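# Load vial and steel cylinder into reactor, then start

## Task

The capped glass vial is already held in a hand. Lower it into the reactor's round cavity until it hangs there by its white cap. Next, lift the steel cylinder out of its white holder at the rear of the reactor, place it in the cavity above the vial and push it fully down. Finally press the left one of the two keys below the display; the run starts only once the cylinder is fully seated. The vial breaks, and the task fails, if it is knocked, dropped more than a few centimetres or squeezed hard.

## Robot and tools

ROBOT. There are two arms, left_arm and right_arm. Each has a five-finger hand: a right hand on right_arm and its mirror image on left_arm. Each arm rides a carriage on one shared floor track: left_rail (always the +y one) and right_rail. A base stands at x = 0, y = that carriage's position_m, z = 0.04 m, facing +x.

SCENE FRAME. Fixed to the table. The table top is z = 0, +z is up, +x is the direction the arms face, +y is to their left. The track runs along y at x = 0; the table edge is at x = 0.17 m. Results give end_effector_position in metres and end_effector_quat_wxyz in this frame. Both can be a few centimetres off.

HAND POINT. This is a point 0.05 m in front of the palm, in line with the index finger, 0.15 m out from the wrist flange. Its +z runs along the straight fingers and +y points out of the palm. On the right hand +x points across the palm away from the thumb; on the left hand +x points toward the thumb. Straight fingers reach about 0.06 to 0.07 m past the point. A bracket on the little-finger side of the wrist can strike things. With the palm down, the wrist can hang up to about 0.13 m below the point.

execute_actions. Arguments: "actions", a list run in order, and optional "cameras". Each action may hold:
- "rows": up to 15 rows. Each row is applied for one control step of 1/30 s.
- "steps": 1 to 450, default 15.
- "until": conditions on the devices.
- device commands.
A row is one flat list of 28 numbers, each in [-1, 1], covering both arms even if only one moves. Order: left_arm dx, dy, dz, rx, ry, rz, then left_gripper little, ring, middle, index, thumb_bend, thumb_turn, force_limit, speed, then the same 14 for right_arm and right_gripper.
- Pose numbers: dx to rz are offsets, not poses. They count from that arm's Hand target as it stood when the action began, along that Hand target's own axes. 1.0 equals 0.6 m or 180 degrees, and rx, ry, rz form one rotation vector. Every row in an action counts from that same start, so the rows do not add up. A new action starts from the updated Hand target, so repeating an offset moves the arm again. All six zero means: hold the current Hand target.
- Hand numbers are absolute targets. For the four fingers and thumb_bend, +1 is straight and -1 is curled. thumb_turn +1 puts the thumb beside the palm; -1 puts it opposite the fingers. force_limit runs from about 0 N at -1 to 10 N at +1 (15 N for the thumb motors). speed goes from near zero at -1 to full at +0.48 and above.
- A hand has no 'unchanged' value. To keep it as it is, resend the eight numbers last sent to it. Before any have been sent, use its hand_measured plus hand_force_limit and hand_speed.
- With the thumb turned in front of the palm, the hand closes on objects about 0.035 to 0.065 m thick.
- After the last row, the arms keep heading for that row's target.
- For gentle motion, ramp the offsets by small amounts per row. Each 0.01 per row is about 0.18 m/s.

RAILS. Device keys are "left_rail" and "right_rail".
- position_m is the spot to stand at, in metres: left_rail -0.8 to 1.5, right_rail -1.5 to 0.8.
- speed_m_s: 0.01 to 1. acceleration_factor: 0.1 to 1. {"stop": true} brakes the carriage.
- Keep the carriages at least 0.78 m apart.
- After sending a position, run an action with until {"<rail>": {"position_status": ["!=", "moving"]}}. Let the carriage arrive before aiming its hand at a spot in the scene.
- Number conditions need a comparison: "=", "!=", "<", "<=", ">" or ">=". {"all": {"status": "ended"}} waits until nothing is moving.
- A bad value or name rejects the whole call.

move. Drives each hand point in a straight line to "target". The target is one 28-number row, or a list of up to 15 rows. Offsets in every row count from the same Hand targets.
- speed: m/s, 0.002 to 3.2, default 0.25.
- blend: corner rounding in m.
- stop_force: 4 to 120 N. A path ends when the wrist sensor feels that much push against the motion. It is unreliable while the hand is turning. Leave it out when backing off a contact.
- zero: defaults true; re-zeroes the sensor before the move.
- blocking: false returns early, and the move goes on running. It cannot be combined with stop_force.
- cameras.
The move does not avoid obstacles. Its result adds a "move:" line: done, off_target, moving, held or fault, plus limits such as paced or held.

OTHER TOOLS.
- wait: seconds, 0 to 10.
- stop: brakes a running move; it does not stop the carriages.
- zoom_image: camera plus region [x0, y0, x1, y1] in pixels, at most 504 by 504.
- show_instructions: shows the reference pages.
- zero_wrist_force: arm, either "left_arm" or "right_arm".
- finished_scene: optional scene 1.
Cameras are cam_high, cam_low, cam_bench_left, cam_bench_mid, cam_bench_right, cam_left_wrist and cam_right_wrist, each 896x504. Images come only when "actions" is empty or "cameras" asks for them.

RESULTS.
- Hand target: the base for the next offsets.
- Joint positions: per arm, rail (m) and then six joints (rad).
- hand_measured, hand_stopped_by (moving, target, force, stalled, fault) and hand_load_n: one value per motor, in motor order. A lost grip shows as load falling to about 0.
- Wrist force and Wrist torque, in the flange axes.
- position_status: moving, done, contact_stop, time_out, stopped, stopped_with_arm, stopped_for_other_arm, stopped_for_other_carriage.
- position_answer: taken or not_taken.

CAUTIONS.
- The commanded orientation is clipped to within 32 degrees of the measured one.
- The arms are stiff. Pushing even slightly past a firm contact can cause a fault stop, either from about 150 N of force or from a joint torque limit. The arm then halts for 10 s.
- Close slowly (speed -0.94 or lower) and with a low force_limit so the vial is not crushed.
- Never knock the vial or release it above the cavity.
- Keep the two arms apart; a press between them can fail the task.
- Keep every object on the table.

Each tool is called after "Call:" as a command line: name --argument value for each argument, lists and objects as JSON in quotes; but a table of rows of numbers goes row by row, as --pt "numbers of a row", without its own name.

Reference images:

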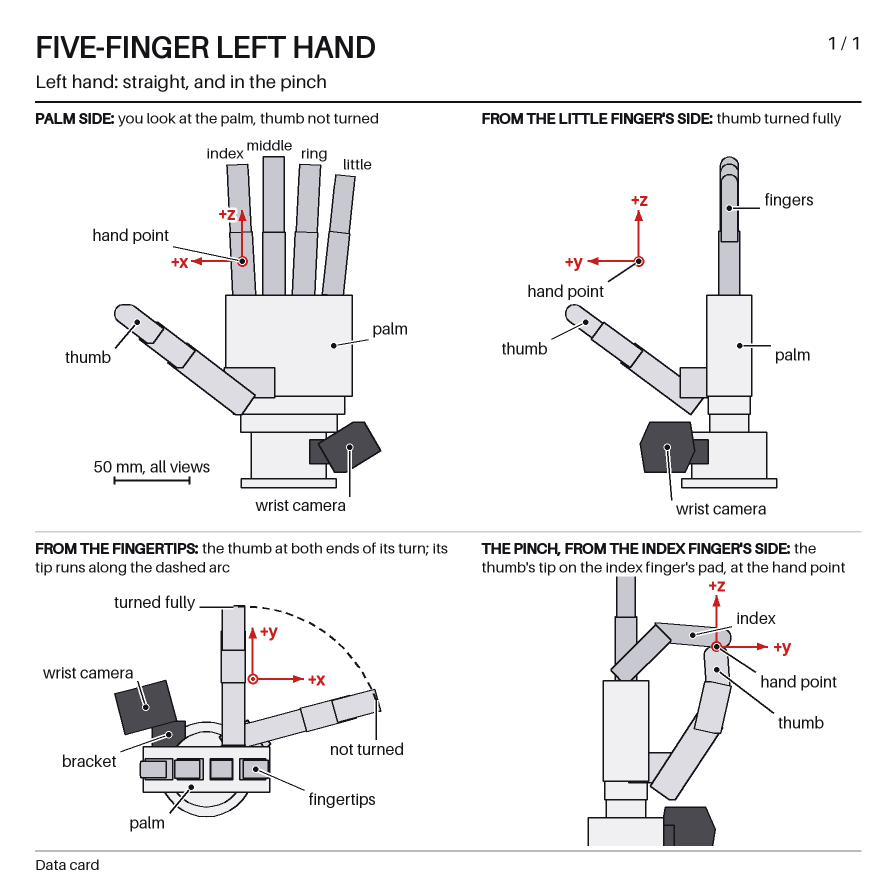

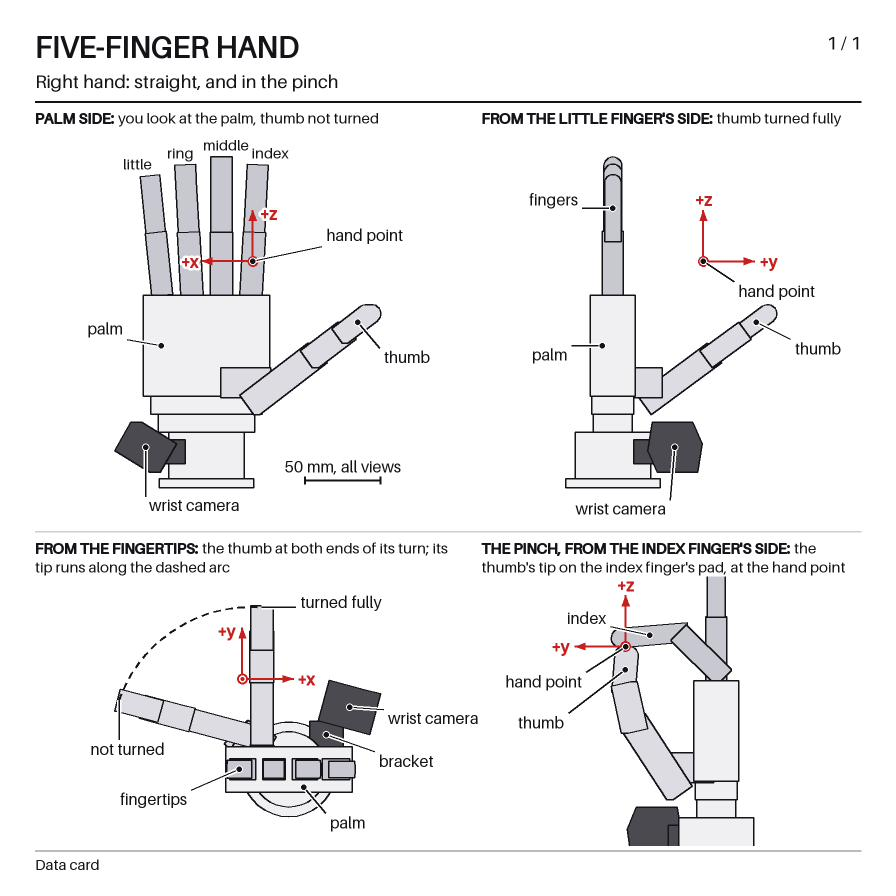

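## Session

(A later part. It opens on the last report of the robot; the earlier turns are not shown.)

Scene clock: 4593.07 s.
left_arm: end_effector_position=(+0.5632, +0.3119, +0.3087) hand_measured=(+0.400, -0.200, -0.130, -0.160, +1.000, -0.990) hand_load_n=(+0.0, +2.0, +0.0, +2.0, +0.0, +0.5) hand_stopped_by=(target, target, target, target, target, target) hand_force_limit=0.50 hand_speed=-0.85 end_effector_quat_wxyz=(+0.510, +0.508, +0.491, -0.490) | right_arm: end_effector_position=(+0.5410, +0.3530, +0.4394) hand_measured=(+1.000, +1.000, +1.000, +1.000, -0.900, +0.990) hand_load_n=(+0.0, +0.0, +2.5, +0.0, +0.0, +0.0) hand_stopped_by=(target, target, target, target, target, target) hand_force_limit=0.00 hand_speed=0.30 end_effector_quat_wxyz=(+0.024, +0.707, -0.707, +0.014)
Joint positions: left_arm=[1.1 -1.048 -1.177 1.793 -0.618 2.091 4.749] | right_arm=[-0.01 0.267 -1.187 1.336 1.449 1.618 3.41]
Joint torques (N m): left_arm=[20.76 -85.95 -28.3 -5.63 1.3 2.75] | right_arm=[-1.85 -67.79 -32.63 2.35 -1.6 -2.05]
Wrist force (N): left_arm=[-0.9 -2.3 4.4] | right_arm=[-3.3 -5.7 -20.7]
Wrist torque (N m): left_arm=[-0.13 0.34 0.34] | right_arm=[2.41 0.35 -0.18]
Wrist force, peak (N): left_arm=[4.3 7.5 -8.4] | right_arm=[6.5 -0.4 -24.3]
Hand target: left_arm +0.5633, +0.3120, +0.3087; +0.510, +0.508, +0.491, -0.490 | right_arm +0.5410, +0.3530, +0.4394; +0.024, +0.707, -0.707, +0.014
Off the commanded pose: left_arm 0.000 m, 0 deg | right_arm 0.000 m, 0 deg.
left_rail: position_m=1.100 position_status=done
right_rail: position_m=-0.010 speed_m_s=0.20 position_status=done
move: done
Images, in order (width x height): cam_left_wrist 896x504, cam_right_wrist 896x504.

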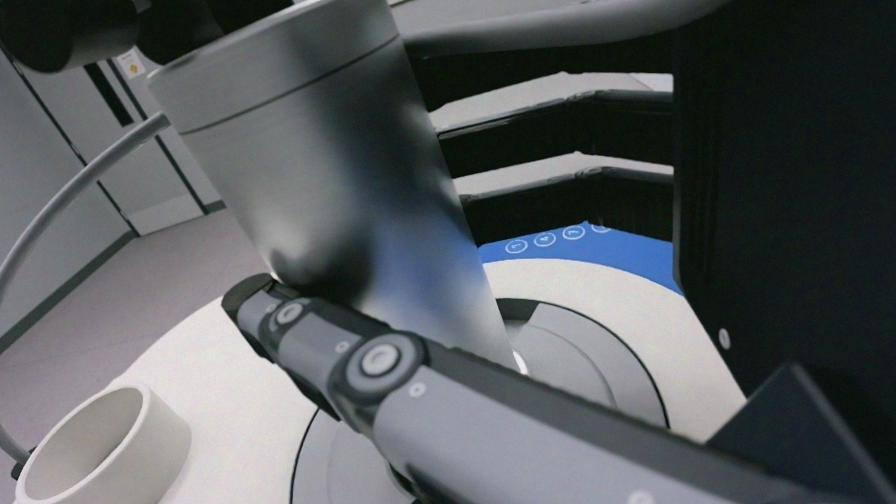

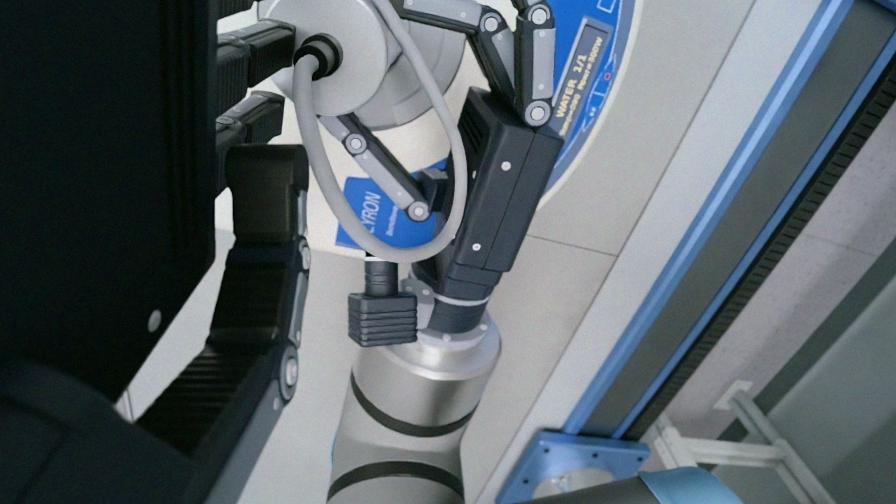

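Call:
move --target '[0,0,0.0012,0,0,0,0.4,-0.20,-0.13,-0.16,1,-0.99,0.5,-0.85,0,0,0,0,0,0,1,1,1,1,-0.9,0.99,0.0,0.3]' --speed 0.01

Call:
execute_actions --actions '[{"rows":[[0,0,0,0,0,0,0.4,-0.37,-0.51,-0.46,1,-0.99,-0.1,-0.94,0,0,0,0,0,0,1,1,1,1,-0.9,0.99,0.0,0.3]],"steps":100}]' --cameras '["cam_left_wrist"]'

Scene clock: 4608.33 s.
left_arm: end_effector_position=(+0.5633, +0.3113, +0.3087) hand_measured=(+0.400, -0.200, -0.130, -0.160, +1.000, -0.990) hand_load_n=(+0.0, +0.0, +0.0, +1.0, +0.5, +0.5) hand_stopped_by=(target, target, target, target, target, target) hand_force_limit=0.50 hand_speed=-0.85 end_effector_quat_wxyz=(+0.510, +0.508, +0.491, -0.490) | right_arm: end_effector_position=(+0.5410, +0.3530, +0.4394) hand_measured=(+1.000, +1.000, +1.000, +1.000, -0.900, +0.990) hand_load_n=(+0.0, +0.0, +1.5, +0.0, +0.0, +0.0) hand_stopped_by=(target, target, target, target, target, target) hand_force_limit=0.00 hand_speed=0.30 end_effector_quat_wxyz=(+0.024, +0.707, -0.707, +0.014)
Joint positions: left_arm=[1.1 -1.048 -1.177 1.792 -0.618 2.091 4.749] | right_arm=[-0.01 0.267 -1.187 1.336 1.449 1.618 3.41]
Joint torques (N m): left_arm=[-19.85 -61.11 -42.72 1.08 -1.98 0.08] | right_arm=[-1.87 -66.19 -32.57 5.95 3.22 -1.94]
Wrist force (N): left_arm=[-2.7 -1.3 0.6] | right_arm=[-0.9 -2.5 -19.1]
Wrist torque (N m): left_arm=[-0.18 0.30 0.31] | right_arm=[2.08 0.42 0.03]
Wrist force, peak (N): left_arm=[-1.2 -2.4 4.5] | right_arm=[-3.5 -5.2 -20.6]
Hand target: left_arm +0.5633, +0.3113, +0.3087; +0.510, +0.508, +0.491, -0.490 | right_arm +0.5410, +0.3530, +0.4394; +0.024, +0.707, -0.707, +0.014
Off the commanded pose: left_arm 0.000 m, 0 deg | right_arm 0.000 m, 0 deg.
left_rail: position_m=1.100 position_status=done
right_rail: position_m=-0.010 speed_m_s=0.20 position_status=done
move: done

Scene clock: 4611.87 s.
left_arm: end_effector_position=(+0.5633, +0.3113, +0.3087) hand_measured=(+0.400, -0.220, -0.156, -0.170, +1.000, -0.990) hand_load_n=(+0.0, +4.0, +6.5, +3.5, +1.0, +1.0) hand_stopped_by=(target, force, force, force, target, target) hand_force_limit=-0.10 hand_speed=-0.94 end_effector_quat_wxyz=(+0.510, +0.508, +0.491, -0.490) | right_arm: end_effector_position=(+0.5410, +0.3530, +0.4394) hand_measured=(+1.000, +1.000, +1.000, +1.000, -0.900, +0.990) hand_load_n=(+0.5, +0.0, +1.5, +0.0, +0.0, +0.0) hand_stopped_by=(target, target, target, target, target, target) hand_force_limit=0.00 hand_speed=0.30 end_effector_quat_wxyz=(+0.024, +0.707, -0.707, +0.014)
Joint positions: left_arm=[1.1 -1.048 -1.177 1.792 -0.618 2.091 4.749] | right_arm=[-0.01 0.267 -1.187 1.336 1.449 1.618 3.41]
Joint torques (N m): left_arm=[-1.06 -73.23 -31.02 1.06 -0.4 -1.83] | right_arm=[-1.06 -66.94 -32.22 6 -2 -1.89]
Wrist force (N): left_arm=[-2.0 -1.5 5.5] | right_arm=[-3.9 -3.1 -19.1]
Wrist torque (N m): left_arm=[-0.23 0.34 0.33] | right_arm=[2.10 0.23 -0.16]
Wrist force, peak (N): left_arm=[-2.6 -1.6 5.5] | right_arm=[-4.1 -3.1 -19.5]
Hand target: left_arm +0.5633, +0.3113, +0.3087; +0.510, +0.508, +0.491, -0.490 | right_arm +0.5410, +0.3530, +0.4394; +0.024, +0.707, -0.707, +0.014
Off the commanded pose: left_arm 0.000 m, 0 deg | right_arm 0.000 m, 0 deg.
left_rail: position_m=1.100 position_status=done
right_rail: position_m=-0.010 speed_m_s=0.20 position_status=done
Images, in order (width x height): cam_left_wrist 896x504.

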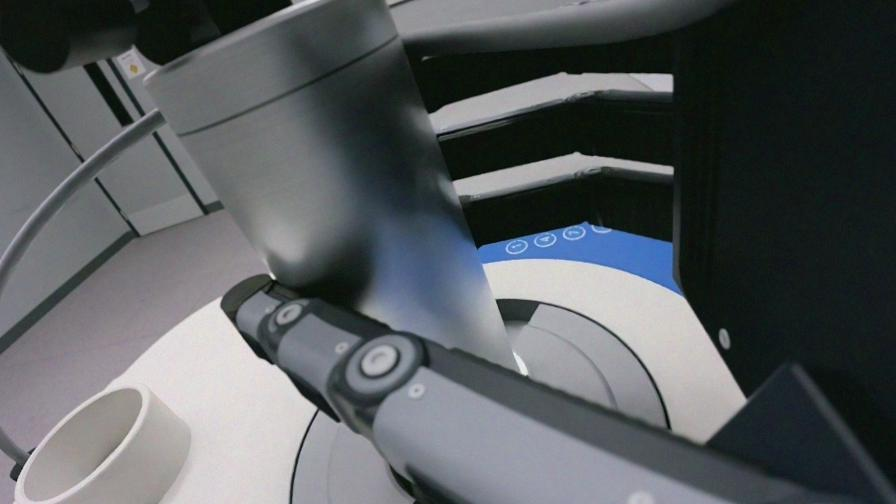

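Call:
move --pt "0 0 0 0 0 0 0.4 -0.37 -0.51 -0.46 1 -0.99 -0.1 -0.94 0.009 0.0024 -0.1665 0 0 0 1 1 1 1 -0.9 0.99 0.0 0.3" --pt "0 0 0 0 0 0 0.4 -0.37 -0.51 -0.46 1 -0.99 -0.1 -0.94 0.236 -0.064 -0.1553 0 0 0 1 1 1 1 -0.9 0.99 0.0 0.3" --pt "0 0 0 0 0 0 0.4 -0.37 -0.51 -0.46 1 -0.99 -0.1 -0.94 0.2168 -0.069 0.1985 0 0 0 1 1 1 1 -0.9 0.99 0.0 0.3" --speed 0.1 --blend '[0.02, 0.02, 0]' --cameras '["cam_left_wrist","cam_right_wrist"]'

Call:
zoom_image --camera "cam_right_wrist" --region '[305, 250, 425, 340]'

Call:
zoom_image --camera "cam_left_wrist" --region '[440, 300, 620, 480]'

Scene clock: 4629.10 s.
left_arm: end_effector_position=(+0.5633, +0.3113, +0.3087) hand_measured=(+0.400, -0.220, -0.156, -0.170, +1.000, -0.990) hand_load_n=(+0.0, +2.0, +5.0, +2.5, +1.5, +1.5) hand_stopped_by=(target, force, force, force, target, target) hand_force_limit=-0.10 hand_speed=-0.94 end_effector_quat_wxyz=(+0.510, +0.508, +0.491, -0.490) | right_arm: end_effector_position=(+0.5808, +0.2167, +0.3269) hand_measured=(+1.000, +1.000, +1.000, +1.000, -0.900, +0.990) hand_load_n=(+0.0, +0.0, +0.0, +0.0, +0.0, +0.0) hand_stopped_by=(target, target, target, target, target, target) hand_force_limit=0.00 hand_speed=0.30 end_effector_quat_wxyz=(+0.024, +0.707, -0.707, +0.014)
Joint positions: left_arm=[1.1 -1.048 -1.177 1.792 -0.618 2.091 4.749] | right_arm=[-0.01 0.055 -1.173 1.518 1.243 1.623 3.198]
Joint torques (N m): left_arm=[16.48 -83.64 -30.5 1.06 1.3 -1.79] | right_arm=[6.97 -60.25 -32.08 1.54 -2.72 2.16]
Wrist force (N): left_arm=[-3.7 0.1 1.2] | right_arm=[-1.3 3.6 1.9]
Wrist torque (N m): left_arm=[-0.35 0.26 0.32] | right_arm=[0.45 0.13 0.14]
Wrist force, peak (N): left_arm=[-2.1 -1.5 5.7] | right_arm=[-4.0 -3.1 -19.6]
Hand target: left_arm +0.5633, +0.3113, +0.3087; +0.510, +0.508, +0.491, -0.490 | right_arm +0.5808, +0.2167, +0.3268; +0.024, +0.707, -0.707, +0.014
Off the commanded pose: left_arm 0.000 m, 0 deg | right_arm 0.000 m, 0 deg.
left_rail: position_m=1.100 position_status=done
right_rail: position_m=-0.010 speed_m_s=0.20 position_status=done
move: done
Images, in order (width x height): cam_left_wrist 896x504, cam_right_wrist 896x504.

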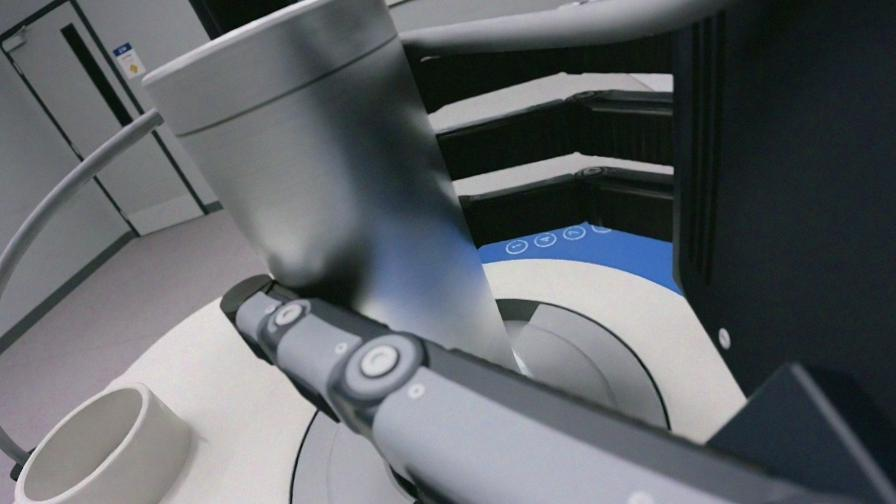

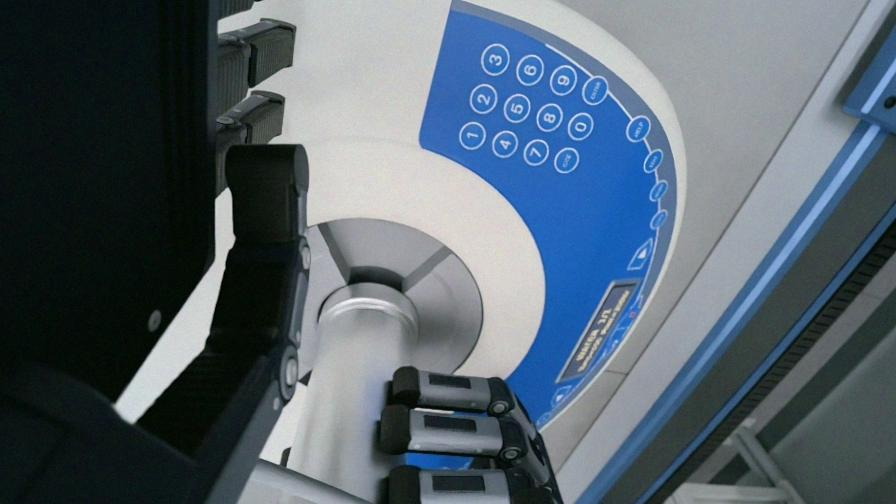

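Scaled by 4.200 from the camera's 896x504 image, which has a finer 1280x720 frame.

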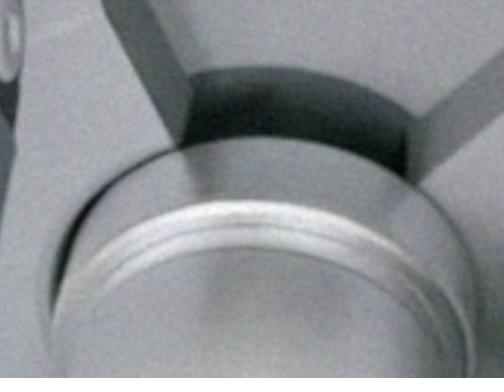

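Scaled by 2.800 from the camera's 896x504 image, which has a finer 1280x720 frame.

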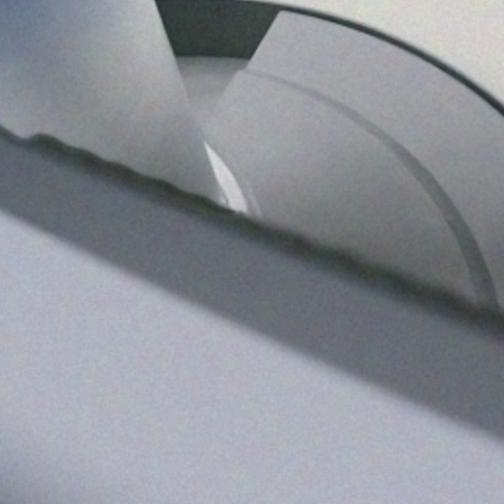

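Call:
zoom_image --camera "cam_right_wrist" --region '[310, 270, 370, 330]'

Call:
zoom_image --camera "cam_right_wrist" --region '[370, 270, 430, 330]'

Scaled by 8.400 from the camera's 896x504 image, which has a finer 1280x720 frame.

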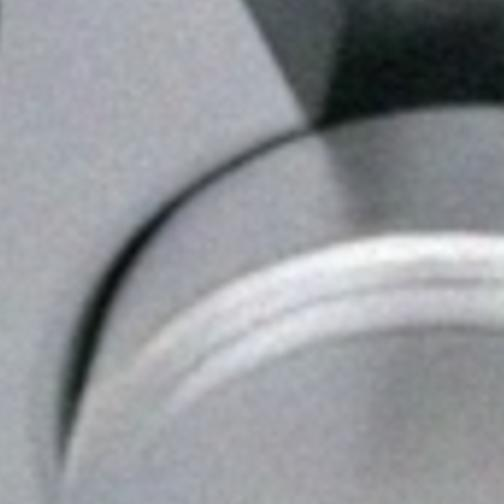

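Scaled by 8.400 from the camera's 896x504 image, which has a finer 1280x720 frame.

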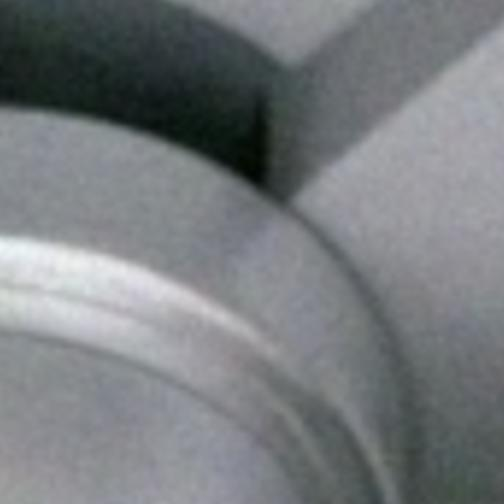

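Call:
move --target '[0,0.0008,-0.001,0,0,0,0.4,-0.37,-0.51,-0.46,1,-0.99,-0.1,-0.94,0,0,0,0,0,0,1,1,1,1,-0.9,0.99,0.0,0.3]' --speed 0.01 --cameras '["cam_left_wrist","cam_right_wrist"]'

Call:
zoom_image --camera "cam_right_wrist" --region '[310, 270, 370, 330]'

Call:
zoom_image --camera "cam_right_wrist" --region '[370, 270, 430, 330]'

Scene clock: 4665.57 s.
left_arm: end_effector_position=(+0.5637, +0.3118, +0.3087) hand_measured=(+0.400, -0.220, -0.156, -0.170, +1.000, -0.990) hand_load_n=(+0.0, +1.0, +5.0, +3.5, +1.5, +3.5) hand_stopped_by=(target, force, force, force, target, target) hand_force_limit=-0.10 hand_speed=-0.94 end_effector_quat_wxyz=(+0.510, +0.508, +0.491, -0.490) | right_arm: end_effector_position=(+0.5808, +0.2167, +0.3268) hand_measured=(+1.000, +1.000, +1.000, +1.000, -0.900, +0.990) hand_load_n=(+0.0, +0.0, +0.0, +0.0, +0.0, +0.0) hand_stopped_by=(target, target, target, target, target, target) hand_force_limit=0.00 hand_speed=0.30 end_effector_quat_wxyz=(+0.024, +0.707, -0.707, +0.014)
Joint positions: left_arm=[1.1 -1.047 -1.177 1.792 -0.618 2.092 4.749] | right_arm=[-0.01 0.055 -1.173 1.518 1.243 1.623 3.198]
Joint torques (N m): left_arm=[18.02 -83.01 -28.34 -1.24 1.42 -1.94] | right_arm=[7.55 -59.74 -32.03 1.36 -2.68 2.17]
Wrist force (N): left_arm=[-4.0 -3.2 0.9] | right_arm=[-1.4 3.5 1.8]
Wrist torque (N m): left_arm=[-0.16 0.16 0.29] | right_arm=[0.44 0.15 0.14]
Wrist force, peak (N): left_arm=[-4.2 -3.4 1.2] | right_arm=[-1.8 3.9 2.1]
Hand target: left_arm +0.5638, +0.3119, +0.3087; +0.510, +0.508, +0.491, -0.490 | right_arm +0.5808, +0.2167, +0.3268; +0.024, +0.707, -0.707, +0.014
Off the commanded pose: left_arm 0.000 m, 0 deg | right_arm 0.000 m, 0 deg.
left_rail: position_m=1.100 position_status=done
right_rail: position_m=-0.010 speed_m_s=0.20 position_status=done
move: done
Images, in order (width x height): cam_left_wrist 896x504, cam_right_wrist 896x504.

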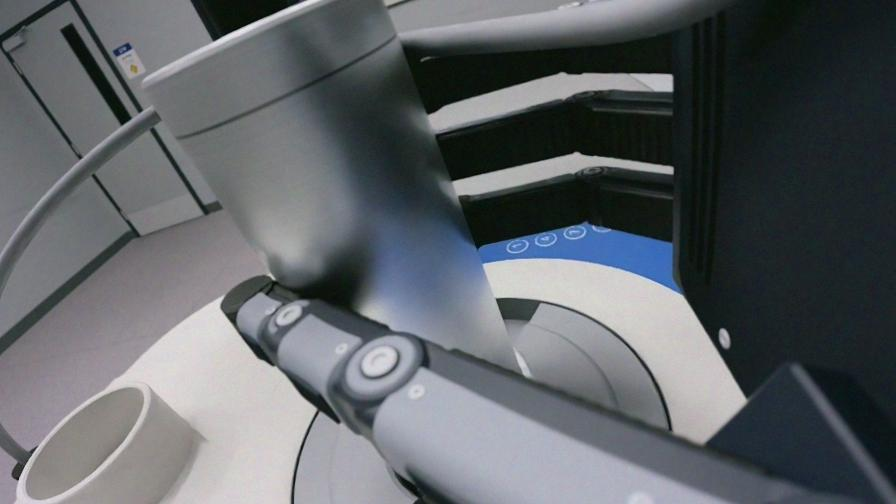

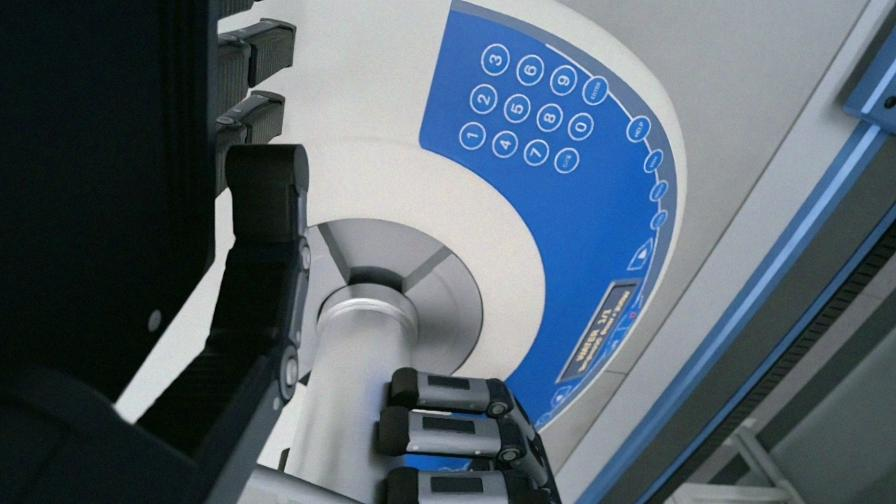

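Scaled by 8.400 from the camera's 896x504 image, which has a finer 1280x720 frame.

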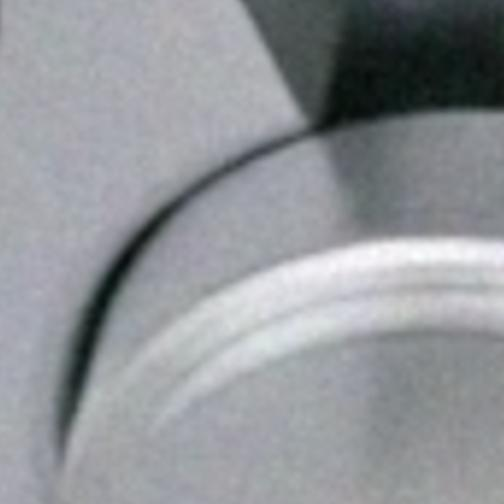

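Scaled by 8.400 from the camera's 896x504 image, which has a finer 1280x720 frame.

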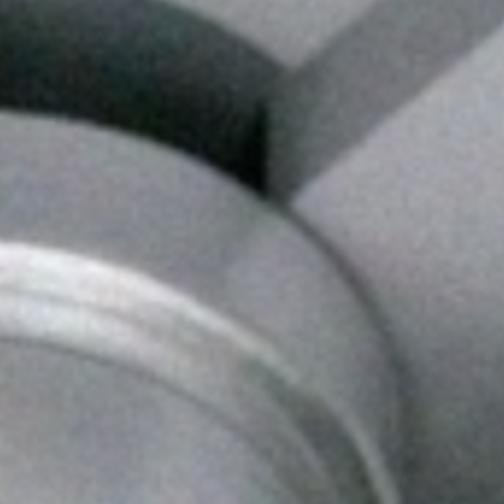

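Call:
move --pt "0 0.0006 -0.0008 0 0 0 0.4 -0.37 -0.51 -0.46 1 -0.99 -0.1 -0.94 0 0 0 0 0 0 1 1 1 1 -0.9 0.99 0.0 0.3" --speed 0.01 --cameras '["cam_right_wrist"]'

Call:
zoom_image --camera "cam_right_wrist" --region '[310, 270, 370, 330]'

Call:
zoom_image --camera "cam_right_wrist" --region '[370, 270, 430, 330]'

Scene clock: 4686.73 s.
left_arm: end_effector_position=(+0.5641, +0.3123, +0.3087) hand_measured=(+0.400, -0.222, -0.156, -0.170, +1.000, -0.990) hand_load_n=(+0.0, +0.5, +5.0, +4.0, +1.5, +5.5) hand_stopped_by=(target, force, force, force, target, target) hand_force_limit=-0.10 hand_speed=-0.94 end_effector_quat_wxyz=(+0.510, +0.508, +0.491, -0.490) | right_arm: end_effector_position=(+0.5808, +0.2167, +0.3268) hand_measured=(+1.000, +1.000, +1.000, +1.000, -0.900, +0.990) hand_load_n=(+0.0, +0.0, +0.5, +0.0, +0.0, +0.0) hand_stopped_by=(target, target, target, target, target, target) hand_force_limit=0.00 hand_speed=0.30 end_effector_quat_wxyz=(+0.024, +0.707, -0.707, +0.014)
Joint positions: left_arm=[1.1 -1.047 -1.177 1.792 -0.618 2.093 4.749] | right_arm=[-0.01 0.055 -1.173 1.518 1.243 1.623 3.198]
Joint torques (N m): left_arm=[19.66 -82.75 -28.06 -5.36 1.07 -2.1] | right_arm=[7.78 -59.7 -32.06 1.5 -2.69 1.94]
Wrist force (N): left_arm=[-3.8 -3.7 1.4] | right_arm=[-1.7 3.9 1.7]
Wrist torque (N m): left_arm=[-0.13 0.15 0.23] | right_arm=[0.49 0.19 0.13]
Wrist force, peak (N): left_arm=[-4.4 -3.7 1.2] | right_arm=[-1.8 3.8 2.2]
Hand target: left_arm +0.5641, +0.3123, +0.3087; +0.510, +0.508, +0.491, -0.490 | right_arm +0.5808, +0.2167, +0.3268; +0.024, +0.707, -0.707, +0.014
Off the commanded pose: left_arm 0.000 m, 0 deg | right_arm 0.000 m, 0 deg.
left_rail: position_m=1.100 position_status=done
right_rail: position_m=-0.010 speed_m_s=0.20 position_status=done
move: done
Images, in order (width x height): cam_right_wrist 896x504.

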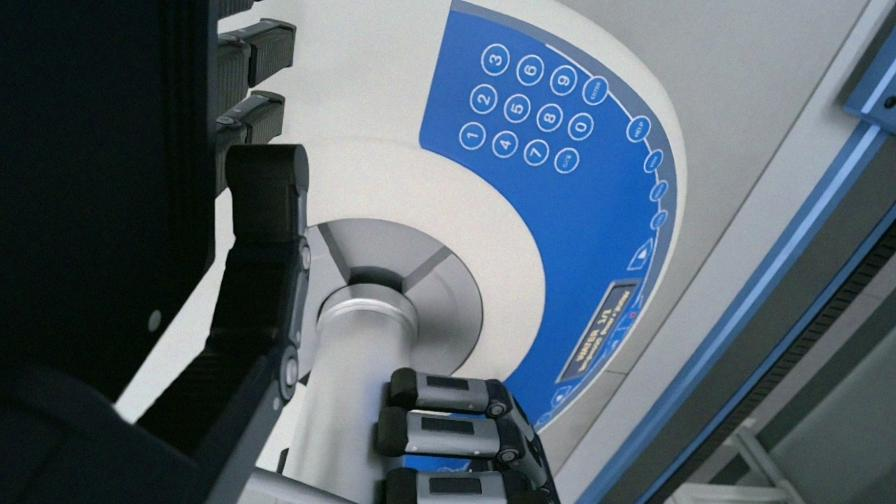

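Scaled by 8.400 from the camera's 896x504 image, which has a finer 1280x720 frame.

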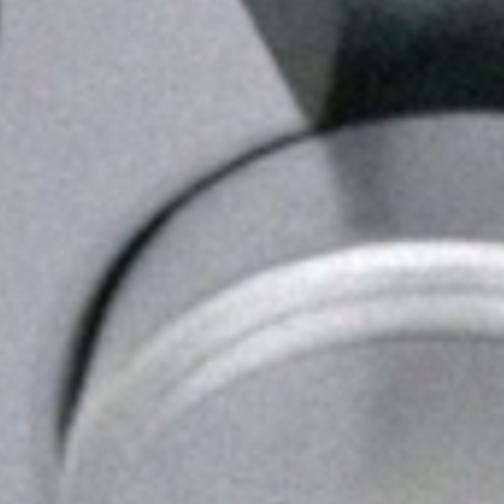

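Scaled by 8.400 from the camera's 896x504 image, which has a finer 1280x720 frame.

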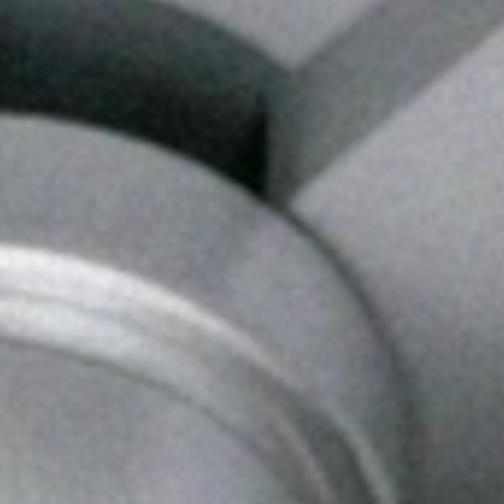

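Call:
execute_actions --actions '[{"rows":[[0,0,0,0,0,0,0.4,-0.38,-0.52,-0.47,1,-0.99,0.4,-0.9,0,0,0,0,0,0,1,1,1,1,-0.9,0.99,0.0,0.3]],"steps":60}]'

Call:
move --pt "-0.025 0.001 0 0 0 0 0.4 -0.38 -0.52 -0.47 1 -0.99 0.4 -0.9 0 0 0 0 0 0 1 1 1 1 -0.9 0.99 0.0 0.3" --speed 0.02 --cameras '["cam_right_wrist","cam_left_wrist"]'

Call:
zoom_image --camera "cam_right_wrist" --region '[305, 250, 425, 340]'

Call:
zoom_image --camera "cam_left_wrist" --region '[440, 300, 620, 480]'

Scene clock: 4703.17 s.
left_arm: end_effector_position=(+0.5641, +0.3124, +0.3087) hand_measured=(+0.400, -0.246, -0.164, -0.186, +1.000, -0.990) hand_load_n=(+0.0, +8.0, +4.0, +8.0, +3.5, +8.0) hand_stopped_by=(target, force, force, force, target, target) hand_force_limit=0.40 hand_speed=-0.90 end_effector_quat_wxyz=(+0.510, +0.508, +0.491, -0.490) | right_arm: end_effector_position=(+0.5808, +0.2167, +0.3268) hand_measured=(+1.000, +1.000, +1.000, +1.000, -0.900, +0.990) hand_load_n=(+0.0, +0.0, +0.0, +0.0, +0.0, +0.0) hand_stopped_by=(target, target, target, target, target, target) hand_force_limit=0.00 hand_speed=0.30 end_effector_quat_wxyz=(+0.024, +0.707, -0.707, +0.014)
Joint positions: left_arm=[1.1 -1.046 -1.177 1.792 -0.618 2.093 4.749] | right_arm=[-0.01 0.055 -1.173 1.518 1.243 1.623 3.198]
Joint torques (N m): left_arm=[12.5 -81.35 -38.33 -3.88 -1.08 -1.83] | right_arm=[6.21 -61.56 -32.7 1.62 -2.58 1.8]
Wrist force (N): left_arm=[-3.0 -3.4 1.2] | right_arm=[-1.0 3.2 1.6]
Wrist torque (N m): left_arm=[-0.13 0.20 0.19] | right_arm=[0.40 0.09 0.15]
Wrist force, peak (N): left_arm=[-4.2 -3.8 1.9] | right_arm=[-1.3 3.8 2.5]
Hand target: left_arm +0.5641, +0.3123, +0.3087; +0.510, +0.508, +0.491, -0.490 | right_arm +0.5808, +0.2167, +0.3268; +0.024, +0.707, -0.707, +0.014
Off the commanded pose: left_arm 0.000 m, 0 deg | right_arm 0.000 m, 0 deg.
left_rail: position_m=1.100 position_status=done
right_rail: position_m=-0.010 speed_m_s=0.20 position_status=done

Scene clock: 4704.23 s.
left_arm: end_effector_position=(+0.5642, +0.3124, +0.3236) hand_measured=(+0.400, -0.246, -0.164, -0.186, +1.000, -0.990) hand_load_n=(+0.0, +8.0, +4.0, +8.5, +3.0, +9.5) hand_stopped_by=(target, force, force, force, target, target) hand_force_limit=0.40 hand_speed=-0.90 end_effector_quat_wxyz=(+0.510, +0.508, +0.491, -0.490) | right_arm: end_effector_position=(+0.5808, +0.2167, +0.3268) hand_measured=(+1.000, +1.000, +1.000, +1.000, -0.900, +0.990) hand_load_n=(+0.0, +0.0, +0.0, +0.0, +0.0, +0.0) hand_stopped_by=(target, target, target, target, target, target) hand_force_limit=0.00 hand_speed=0.30 end_effector_quat_wxyz=(+0.024, +0.707, -0.707, +0.014)
Joint positions: left_arm=[1.1 -1.046 -1.191 1.782 -0.593 2.093 4.749] | right_arm=[-0.01 0.055 -1.173 1.518 1.243 1.623 3.198]
Joint torques (N m): left_arm=[16.98 -91.03 -48.19 -0.63 1.48 -2.13] | right_arm=[6.25 -61.84 -32.64 1.55 -2.61 1.58]
Wrist force (N): left_arm=[6.1 0.2 1.2] | right_arm=[-1.2 3.6 1.7]
Wrist torque (N m): left_arm=[-0.13 0.12 0.10] | right_arm=[0.46 0.11 0.16]
Wrist force, peak (N): left_arm=[6.2 0.0 2.1] | right_arm=[-1.5 3.9 2.0]
Hand target: left_arm +0.5642, +0.3124, +0.3237; +0.510, +0.508, +0.491, -0.490 | right_arm +0.5808, +0.2167, +0.3268; +0.024, +0.707, -0.707, +0.014
Off the commanded pose: left_arm 0.000 m, 0 deg | right_arm 0.000 m, 0 deg.
left_rail: position_m=1.100 position_status=done
right_rail: position_m=-0.010 speed_m_s=0.20 position_status=done
move: done
Images, in order (width x height): cam_left_wrist 896x504, cam_right_wrist 896x504.

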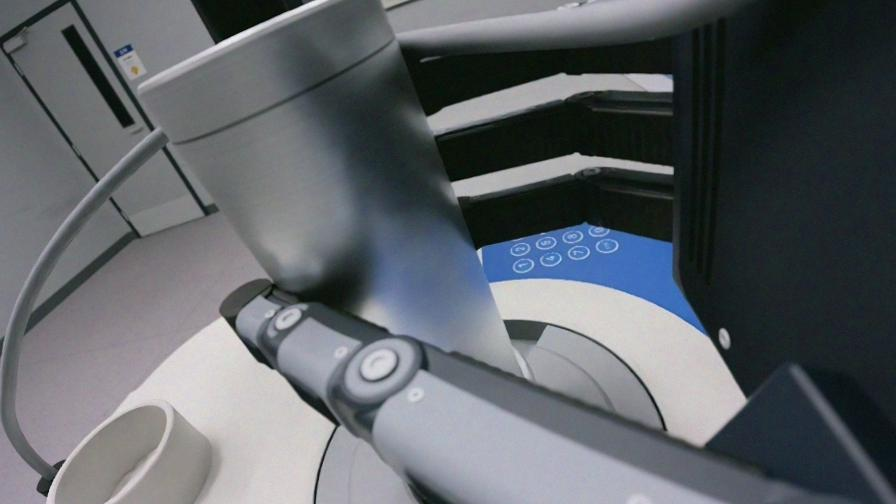

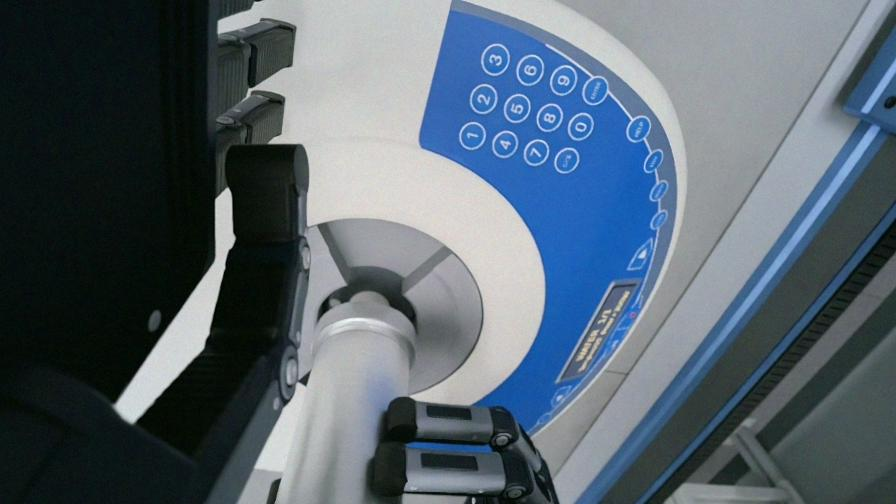

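Scaled by 4.200 from the camera's 896x504 image, which has a finer 1280x720 frame.

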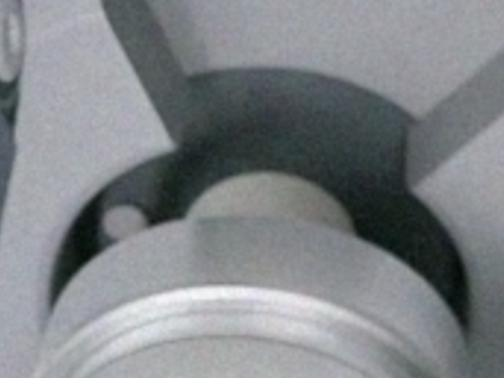

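Scaled by 2.800 from the camera's 896x504 image, which has a finer 1280x720 frame.

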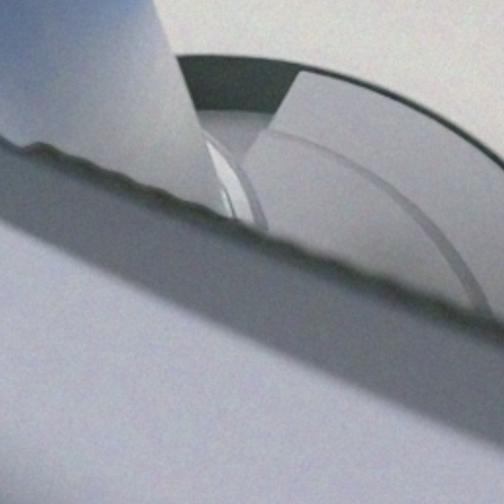

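Call:
move --pt "0.0227 -0.0009 0 0 0 0 0.4 -0.38 -0.52 -0.47 1 -0.99 0.4 -0.9 0 0 0 0 0 0 1 1 1 1 -0.9 0.99 0.0 0.3" --speed 0.02 --stop_force 5 --cameras '["cam_right_wrist"]'

Call:
zoom_image --camera "cam_right_wrist" --region '[305, 250, 425, 340]'

Call:
zoom_image --camera "cam_right_wrist" --region '[310, 270, 370, 330]'

Call:
zoom_image --camera "cam_right_wrist" --region '[370, 270, 430, 330]'

Scene clock: 4728.17 s.
left_arm: end_effector_position=(+0.5642, +0.3124, +0.3101) hand_measured=(+0.400, -0.246, -0.164, -0.186, +1.000, -0.990) hand_load_n=(+0.0, +8.0, +4.0, +8.5, +3.5, +9.5) hand_stopped_by=(target, force, force, force, target, target) hand_force_limit=0.40 hand_speed=-0.90 end_effector_quat_wxyz=(+0.510, +0.508, +0.491, -0.490) | right_arm: end_effector_position=(+0.5808, +0.2167, +0.3268) hand_measured=(+1.000, +1.000, +1.000, +1.000, -0.900, +0.990) hand_load_n=(+0.0, +0.0, +0.0, +0.0, +0.0, +0.0) hand_stopped_by=(target, target, target, target, target, target) hand_force_limit=0.00 hand_speed=0.30 end_effector_quat_wxyz=(+0.024, +0.707, -0.707, +0.014)
Joint positions: left_arm=[1.1 -1.046 -1.178 1.791 -0.615 2.093 4.749] | right_arm=[-0.01 0.055 -1.173 1.518 1.243 1.623 3.198]
Joint torques (N m): left_arm=[-12.98 -69.23 -34.9 -7.63 -1.19 1.34] | right_arm=[5.64 -62.61 -32.36 1.4 -2.48 1.6]
Wrist force (N): left_arm=[6.1 -0.2 1.7] | right_arm=[-1.4 3.5 1.9]
Wrist torque (N m): left_arm=[-0.19 0.12 0.12] | right_arm=[0.42 0.13 0.14]
Wrist force, peak (N): left_arm=[6.4 0.2 1.6] | right_arm=[-1.8 4.0 2.2]
Hand target: left_arm +0.5641, +0.3124, +0.3101; +0.510, +0.508, +0.491, -0.490 | right_arm +0.5808, +0.2167, +0.3268; +0.024, +0.707, -0.707, +0.014
Off the commanded pose: left_arm 0.000 m, 0 deg | right_arm 0.000 m, 0 deg.
left_rail: position_m=1.100 position_status=done
right_rail: position_m=-0.010 speed_m_s=0.20 position_status=done
move: done
Images, in order (width x height): cam_right_wrist 896x504.

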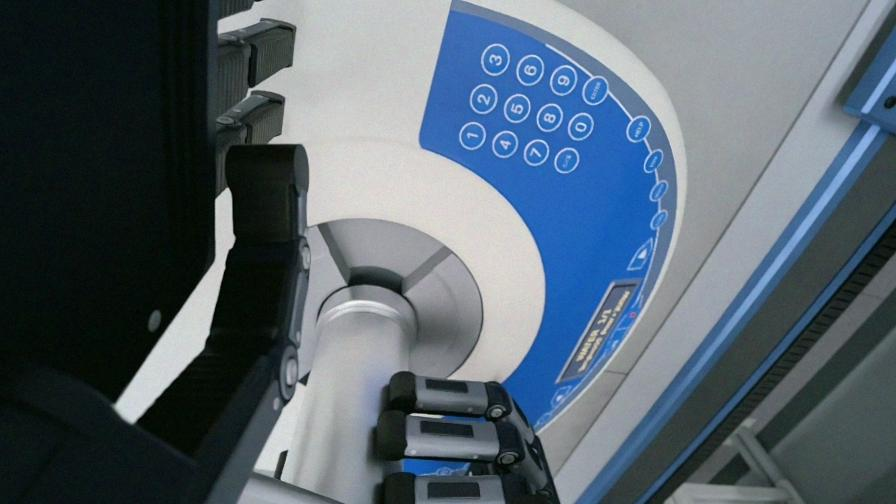

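Scaled by 4.200 from the camera's 896x504 image, which has a finer 1280x720 frame.

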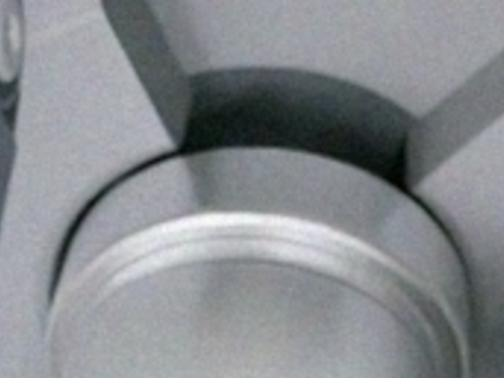

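Scaled by 8.400 from the camera's 896x504 image, which has a finer 1280x720 frame.

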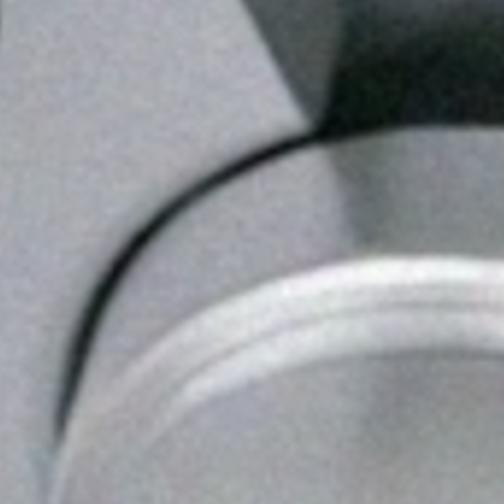

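Scaled by 8.400 from the camera's 896x504 image, which has a finer 1280x720 frame.

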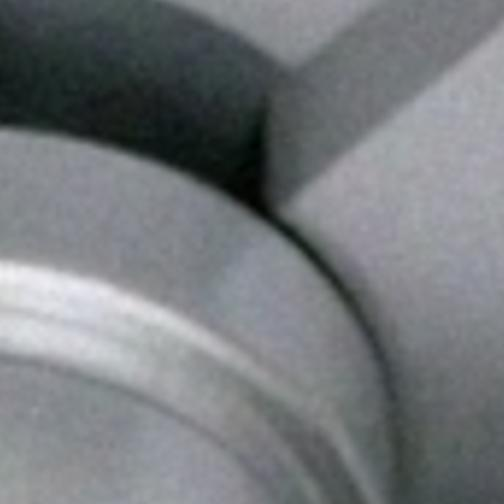

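Call:
move --pt "0.0067 -0.0001 -0.0005 0 0 0 0.4 -0.38 -0.52 -0.47 1 -0.99 0.4 -0.9 0 0 0 0 0 0 1 1 1 1 -0.9 0.99 0.0 0.3" --speed 0.01 --stop_force 6 --cameras '["cam_right_wrist"]'

Call:
zoom_image --camera "cam_right_wrist" --region '[310, 270, 370, 330]'

Call:
zoom_image --camera "cam_right_wrist" --region '[370, 270, 430, 330]'

Scene clock: 4738.47 s.
left_arm: end_effector_position=(+0.5641, +0.3124, +0.3089) hand_measured=(+0.400, -0.246, -0.164, -0.186, +1.000, -0.990) hand_load_n=(+0.0, +8.0, +4.0, +8.0, +3.5, +7.5) hand_stopped_by=(target, force, force, force, target, target) hand_force_limit=0.40 hand_speed=-0.90 end_effector_quat_wxyz=(+0.510, +0.508, +0.491, -0.490) | right_arm: end_effector_position=(+0.5808, +0.2167, +0.3268) hand_measured=(+1.000, +1.000, +1.000, +1.000, -0.900, +0.990) hand_load_n=(+0.0, +0.0, +0.0, +0.0, +0.0, +0.0) hand_stopped_by=(target, target, target, target, target, target) hand_force_limit=0.00 hand_speed=0.30 end_effector_quat_wxyz=(+0.024, +0.707, -0.707, +0.014)
Joint positions: left_arm=[1.1 -1.046 -1.177 1.792 -0.617 2.093 4.749] | right_arm=[-0.01 0.055 -1.173 1.518 1.243 1.623 3.198]
Joint torques (N m): left_arm=[-4.85 -86.44 -44.21 0.18 -1.68 -1.82] | right_arm=[5.19 -63.6 -32.6 1.79 -2.4 1.36]
Wrist force (N): left_arm=[-0.5 -1.6 1.0] | right_arm=[-1.4 3.3 1.8]
Wrist torque (N m): left_arm=[-0.11 0.16 0.21] | right_arm=[0.40 0.14 0.13]
Wrist force, peak (N): left_arm=[6.3 0.0 1.6] | right_arm=[-1.4 4.0 2.1]
Hand target: left_arm +0.5641, +0.3124, +0.3089; +0.510, +0.508, +0.491, -0.490 (not the last commanded pose) | right_arm +0.5808, +0.2167, +0.3268; +0.024, +0.707, -0.707, +0.014
Off the commanded pose: left_arm 0.003 m, 0 deg | right_arm 0.000 m, 0 deg.
left_rail: position_m=1.100 position_status=done
right_rail: position_m=-0.010 speed_m_s=0.20 position_status=done
move: contact (left_arm)
Images, in order (width x height): cam_right_wrist 896x504.

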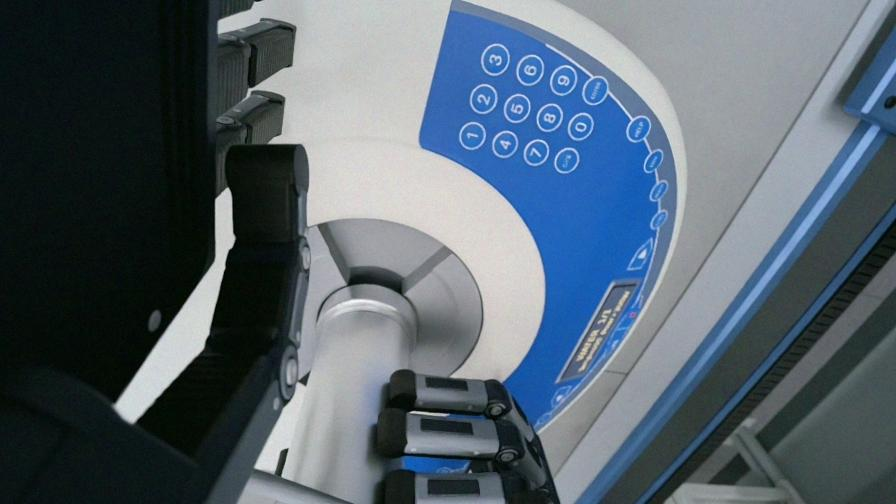

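Scaled by 8.400 from the camera's 896x504 image, which has a finer 1280x720 frame.

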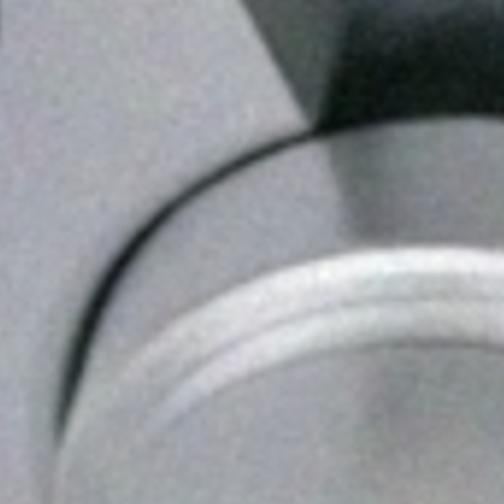

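Scaled by 8.400 from the camera's 896x504 image, which has a finer 1280x720 frame.

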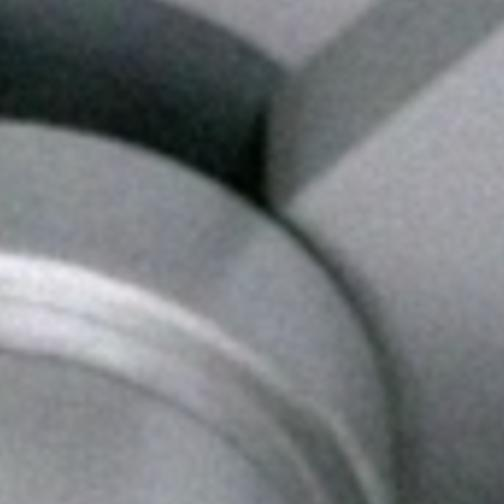

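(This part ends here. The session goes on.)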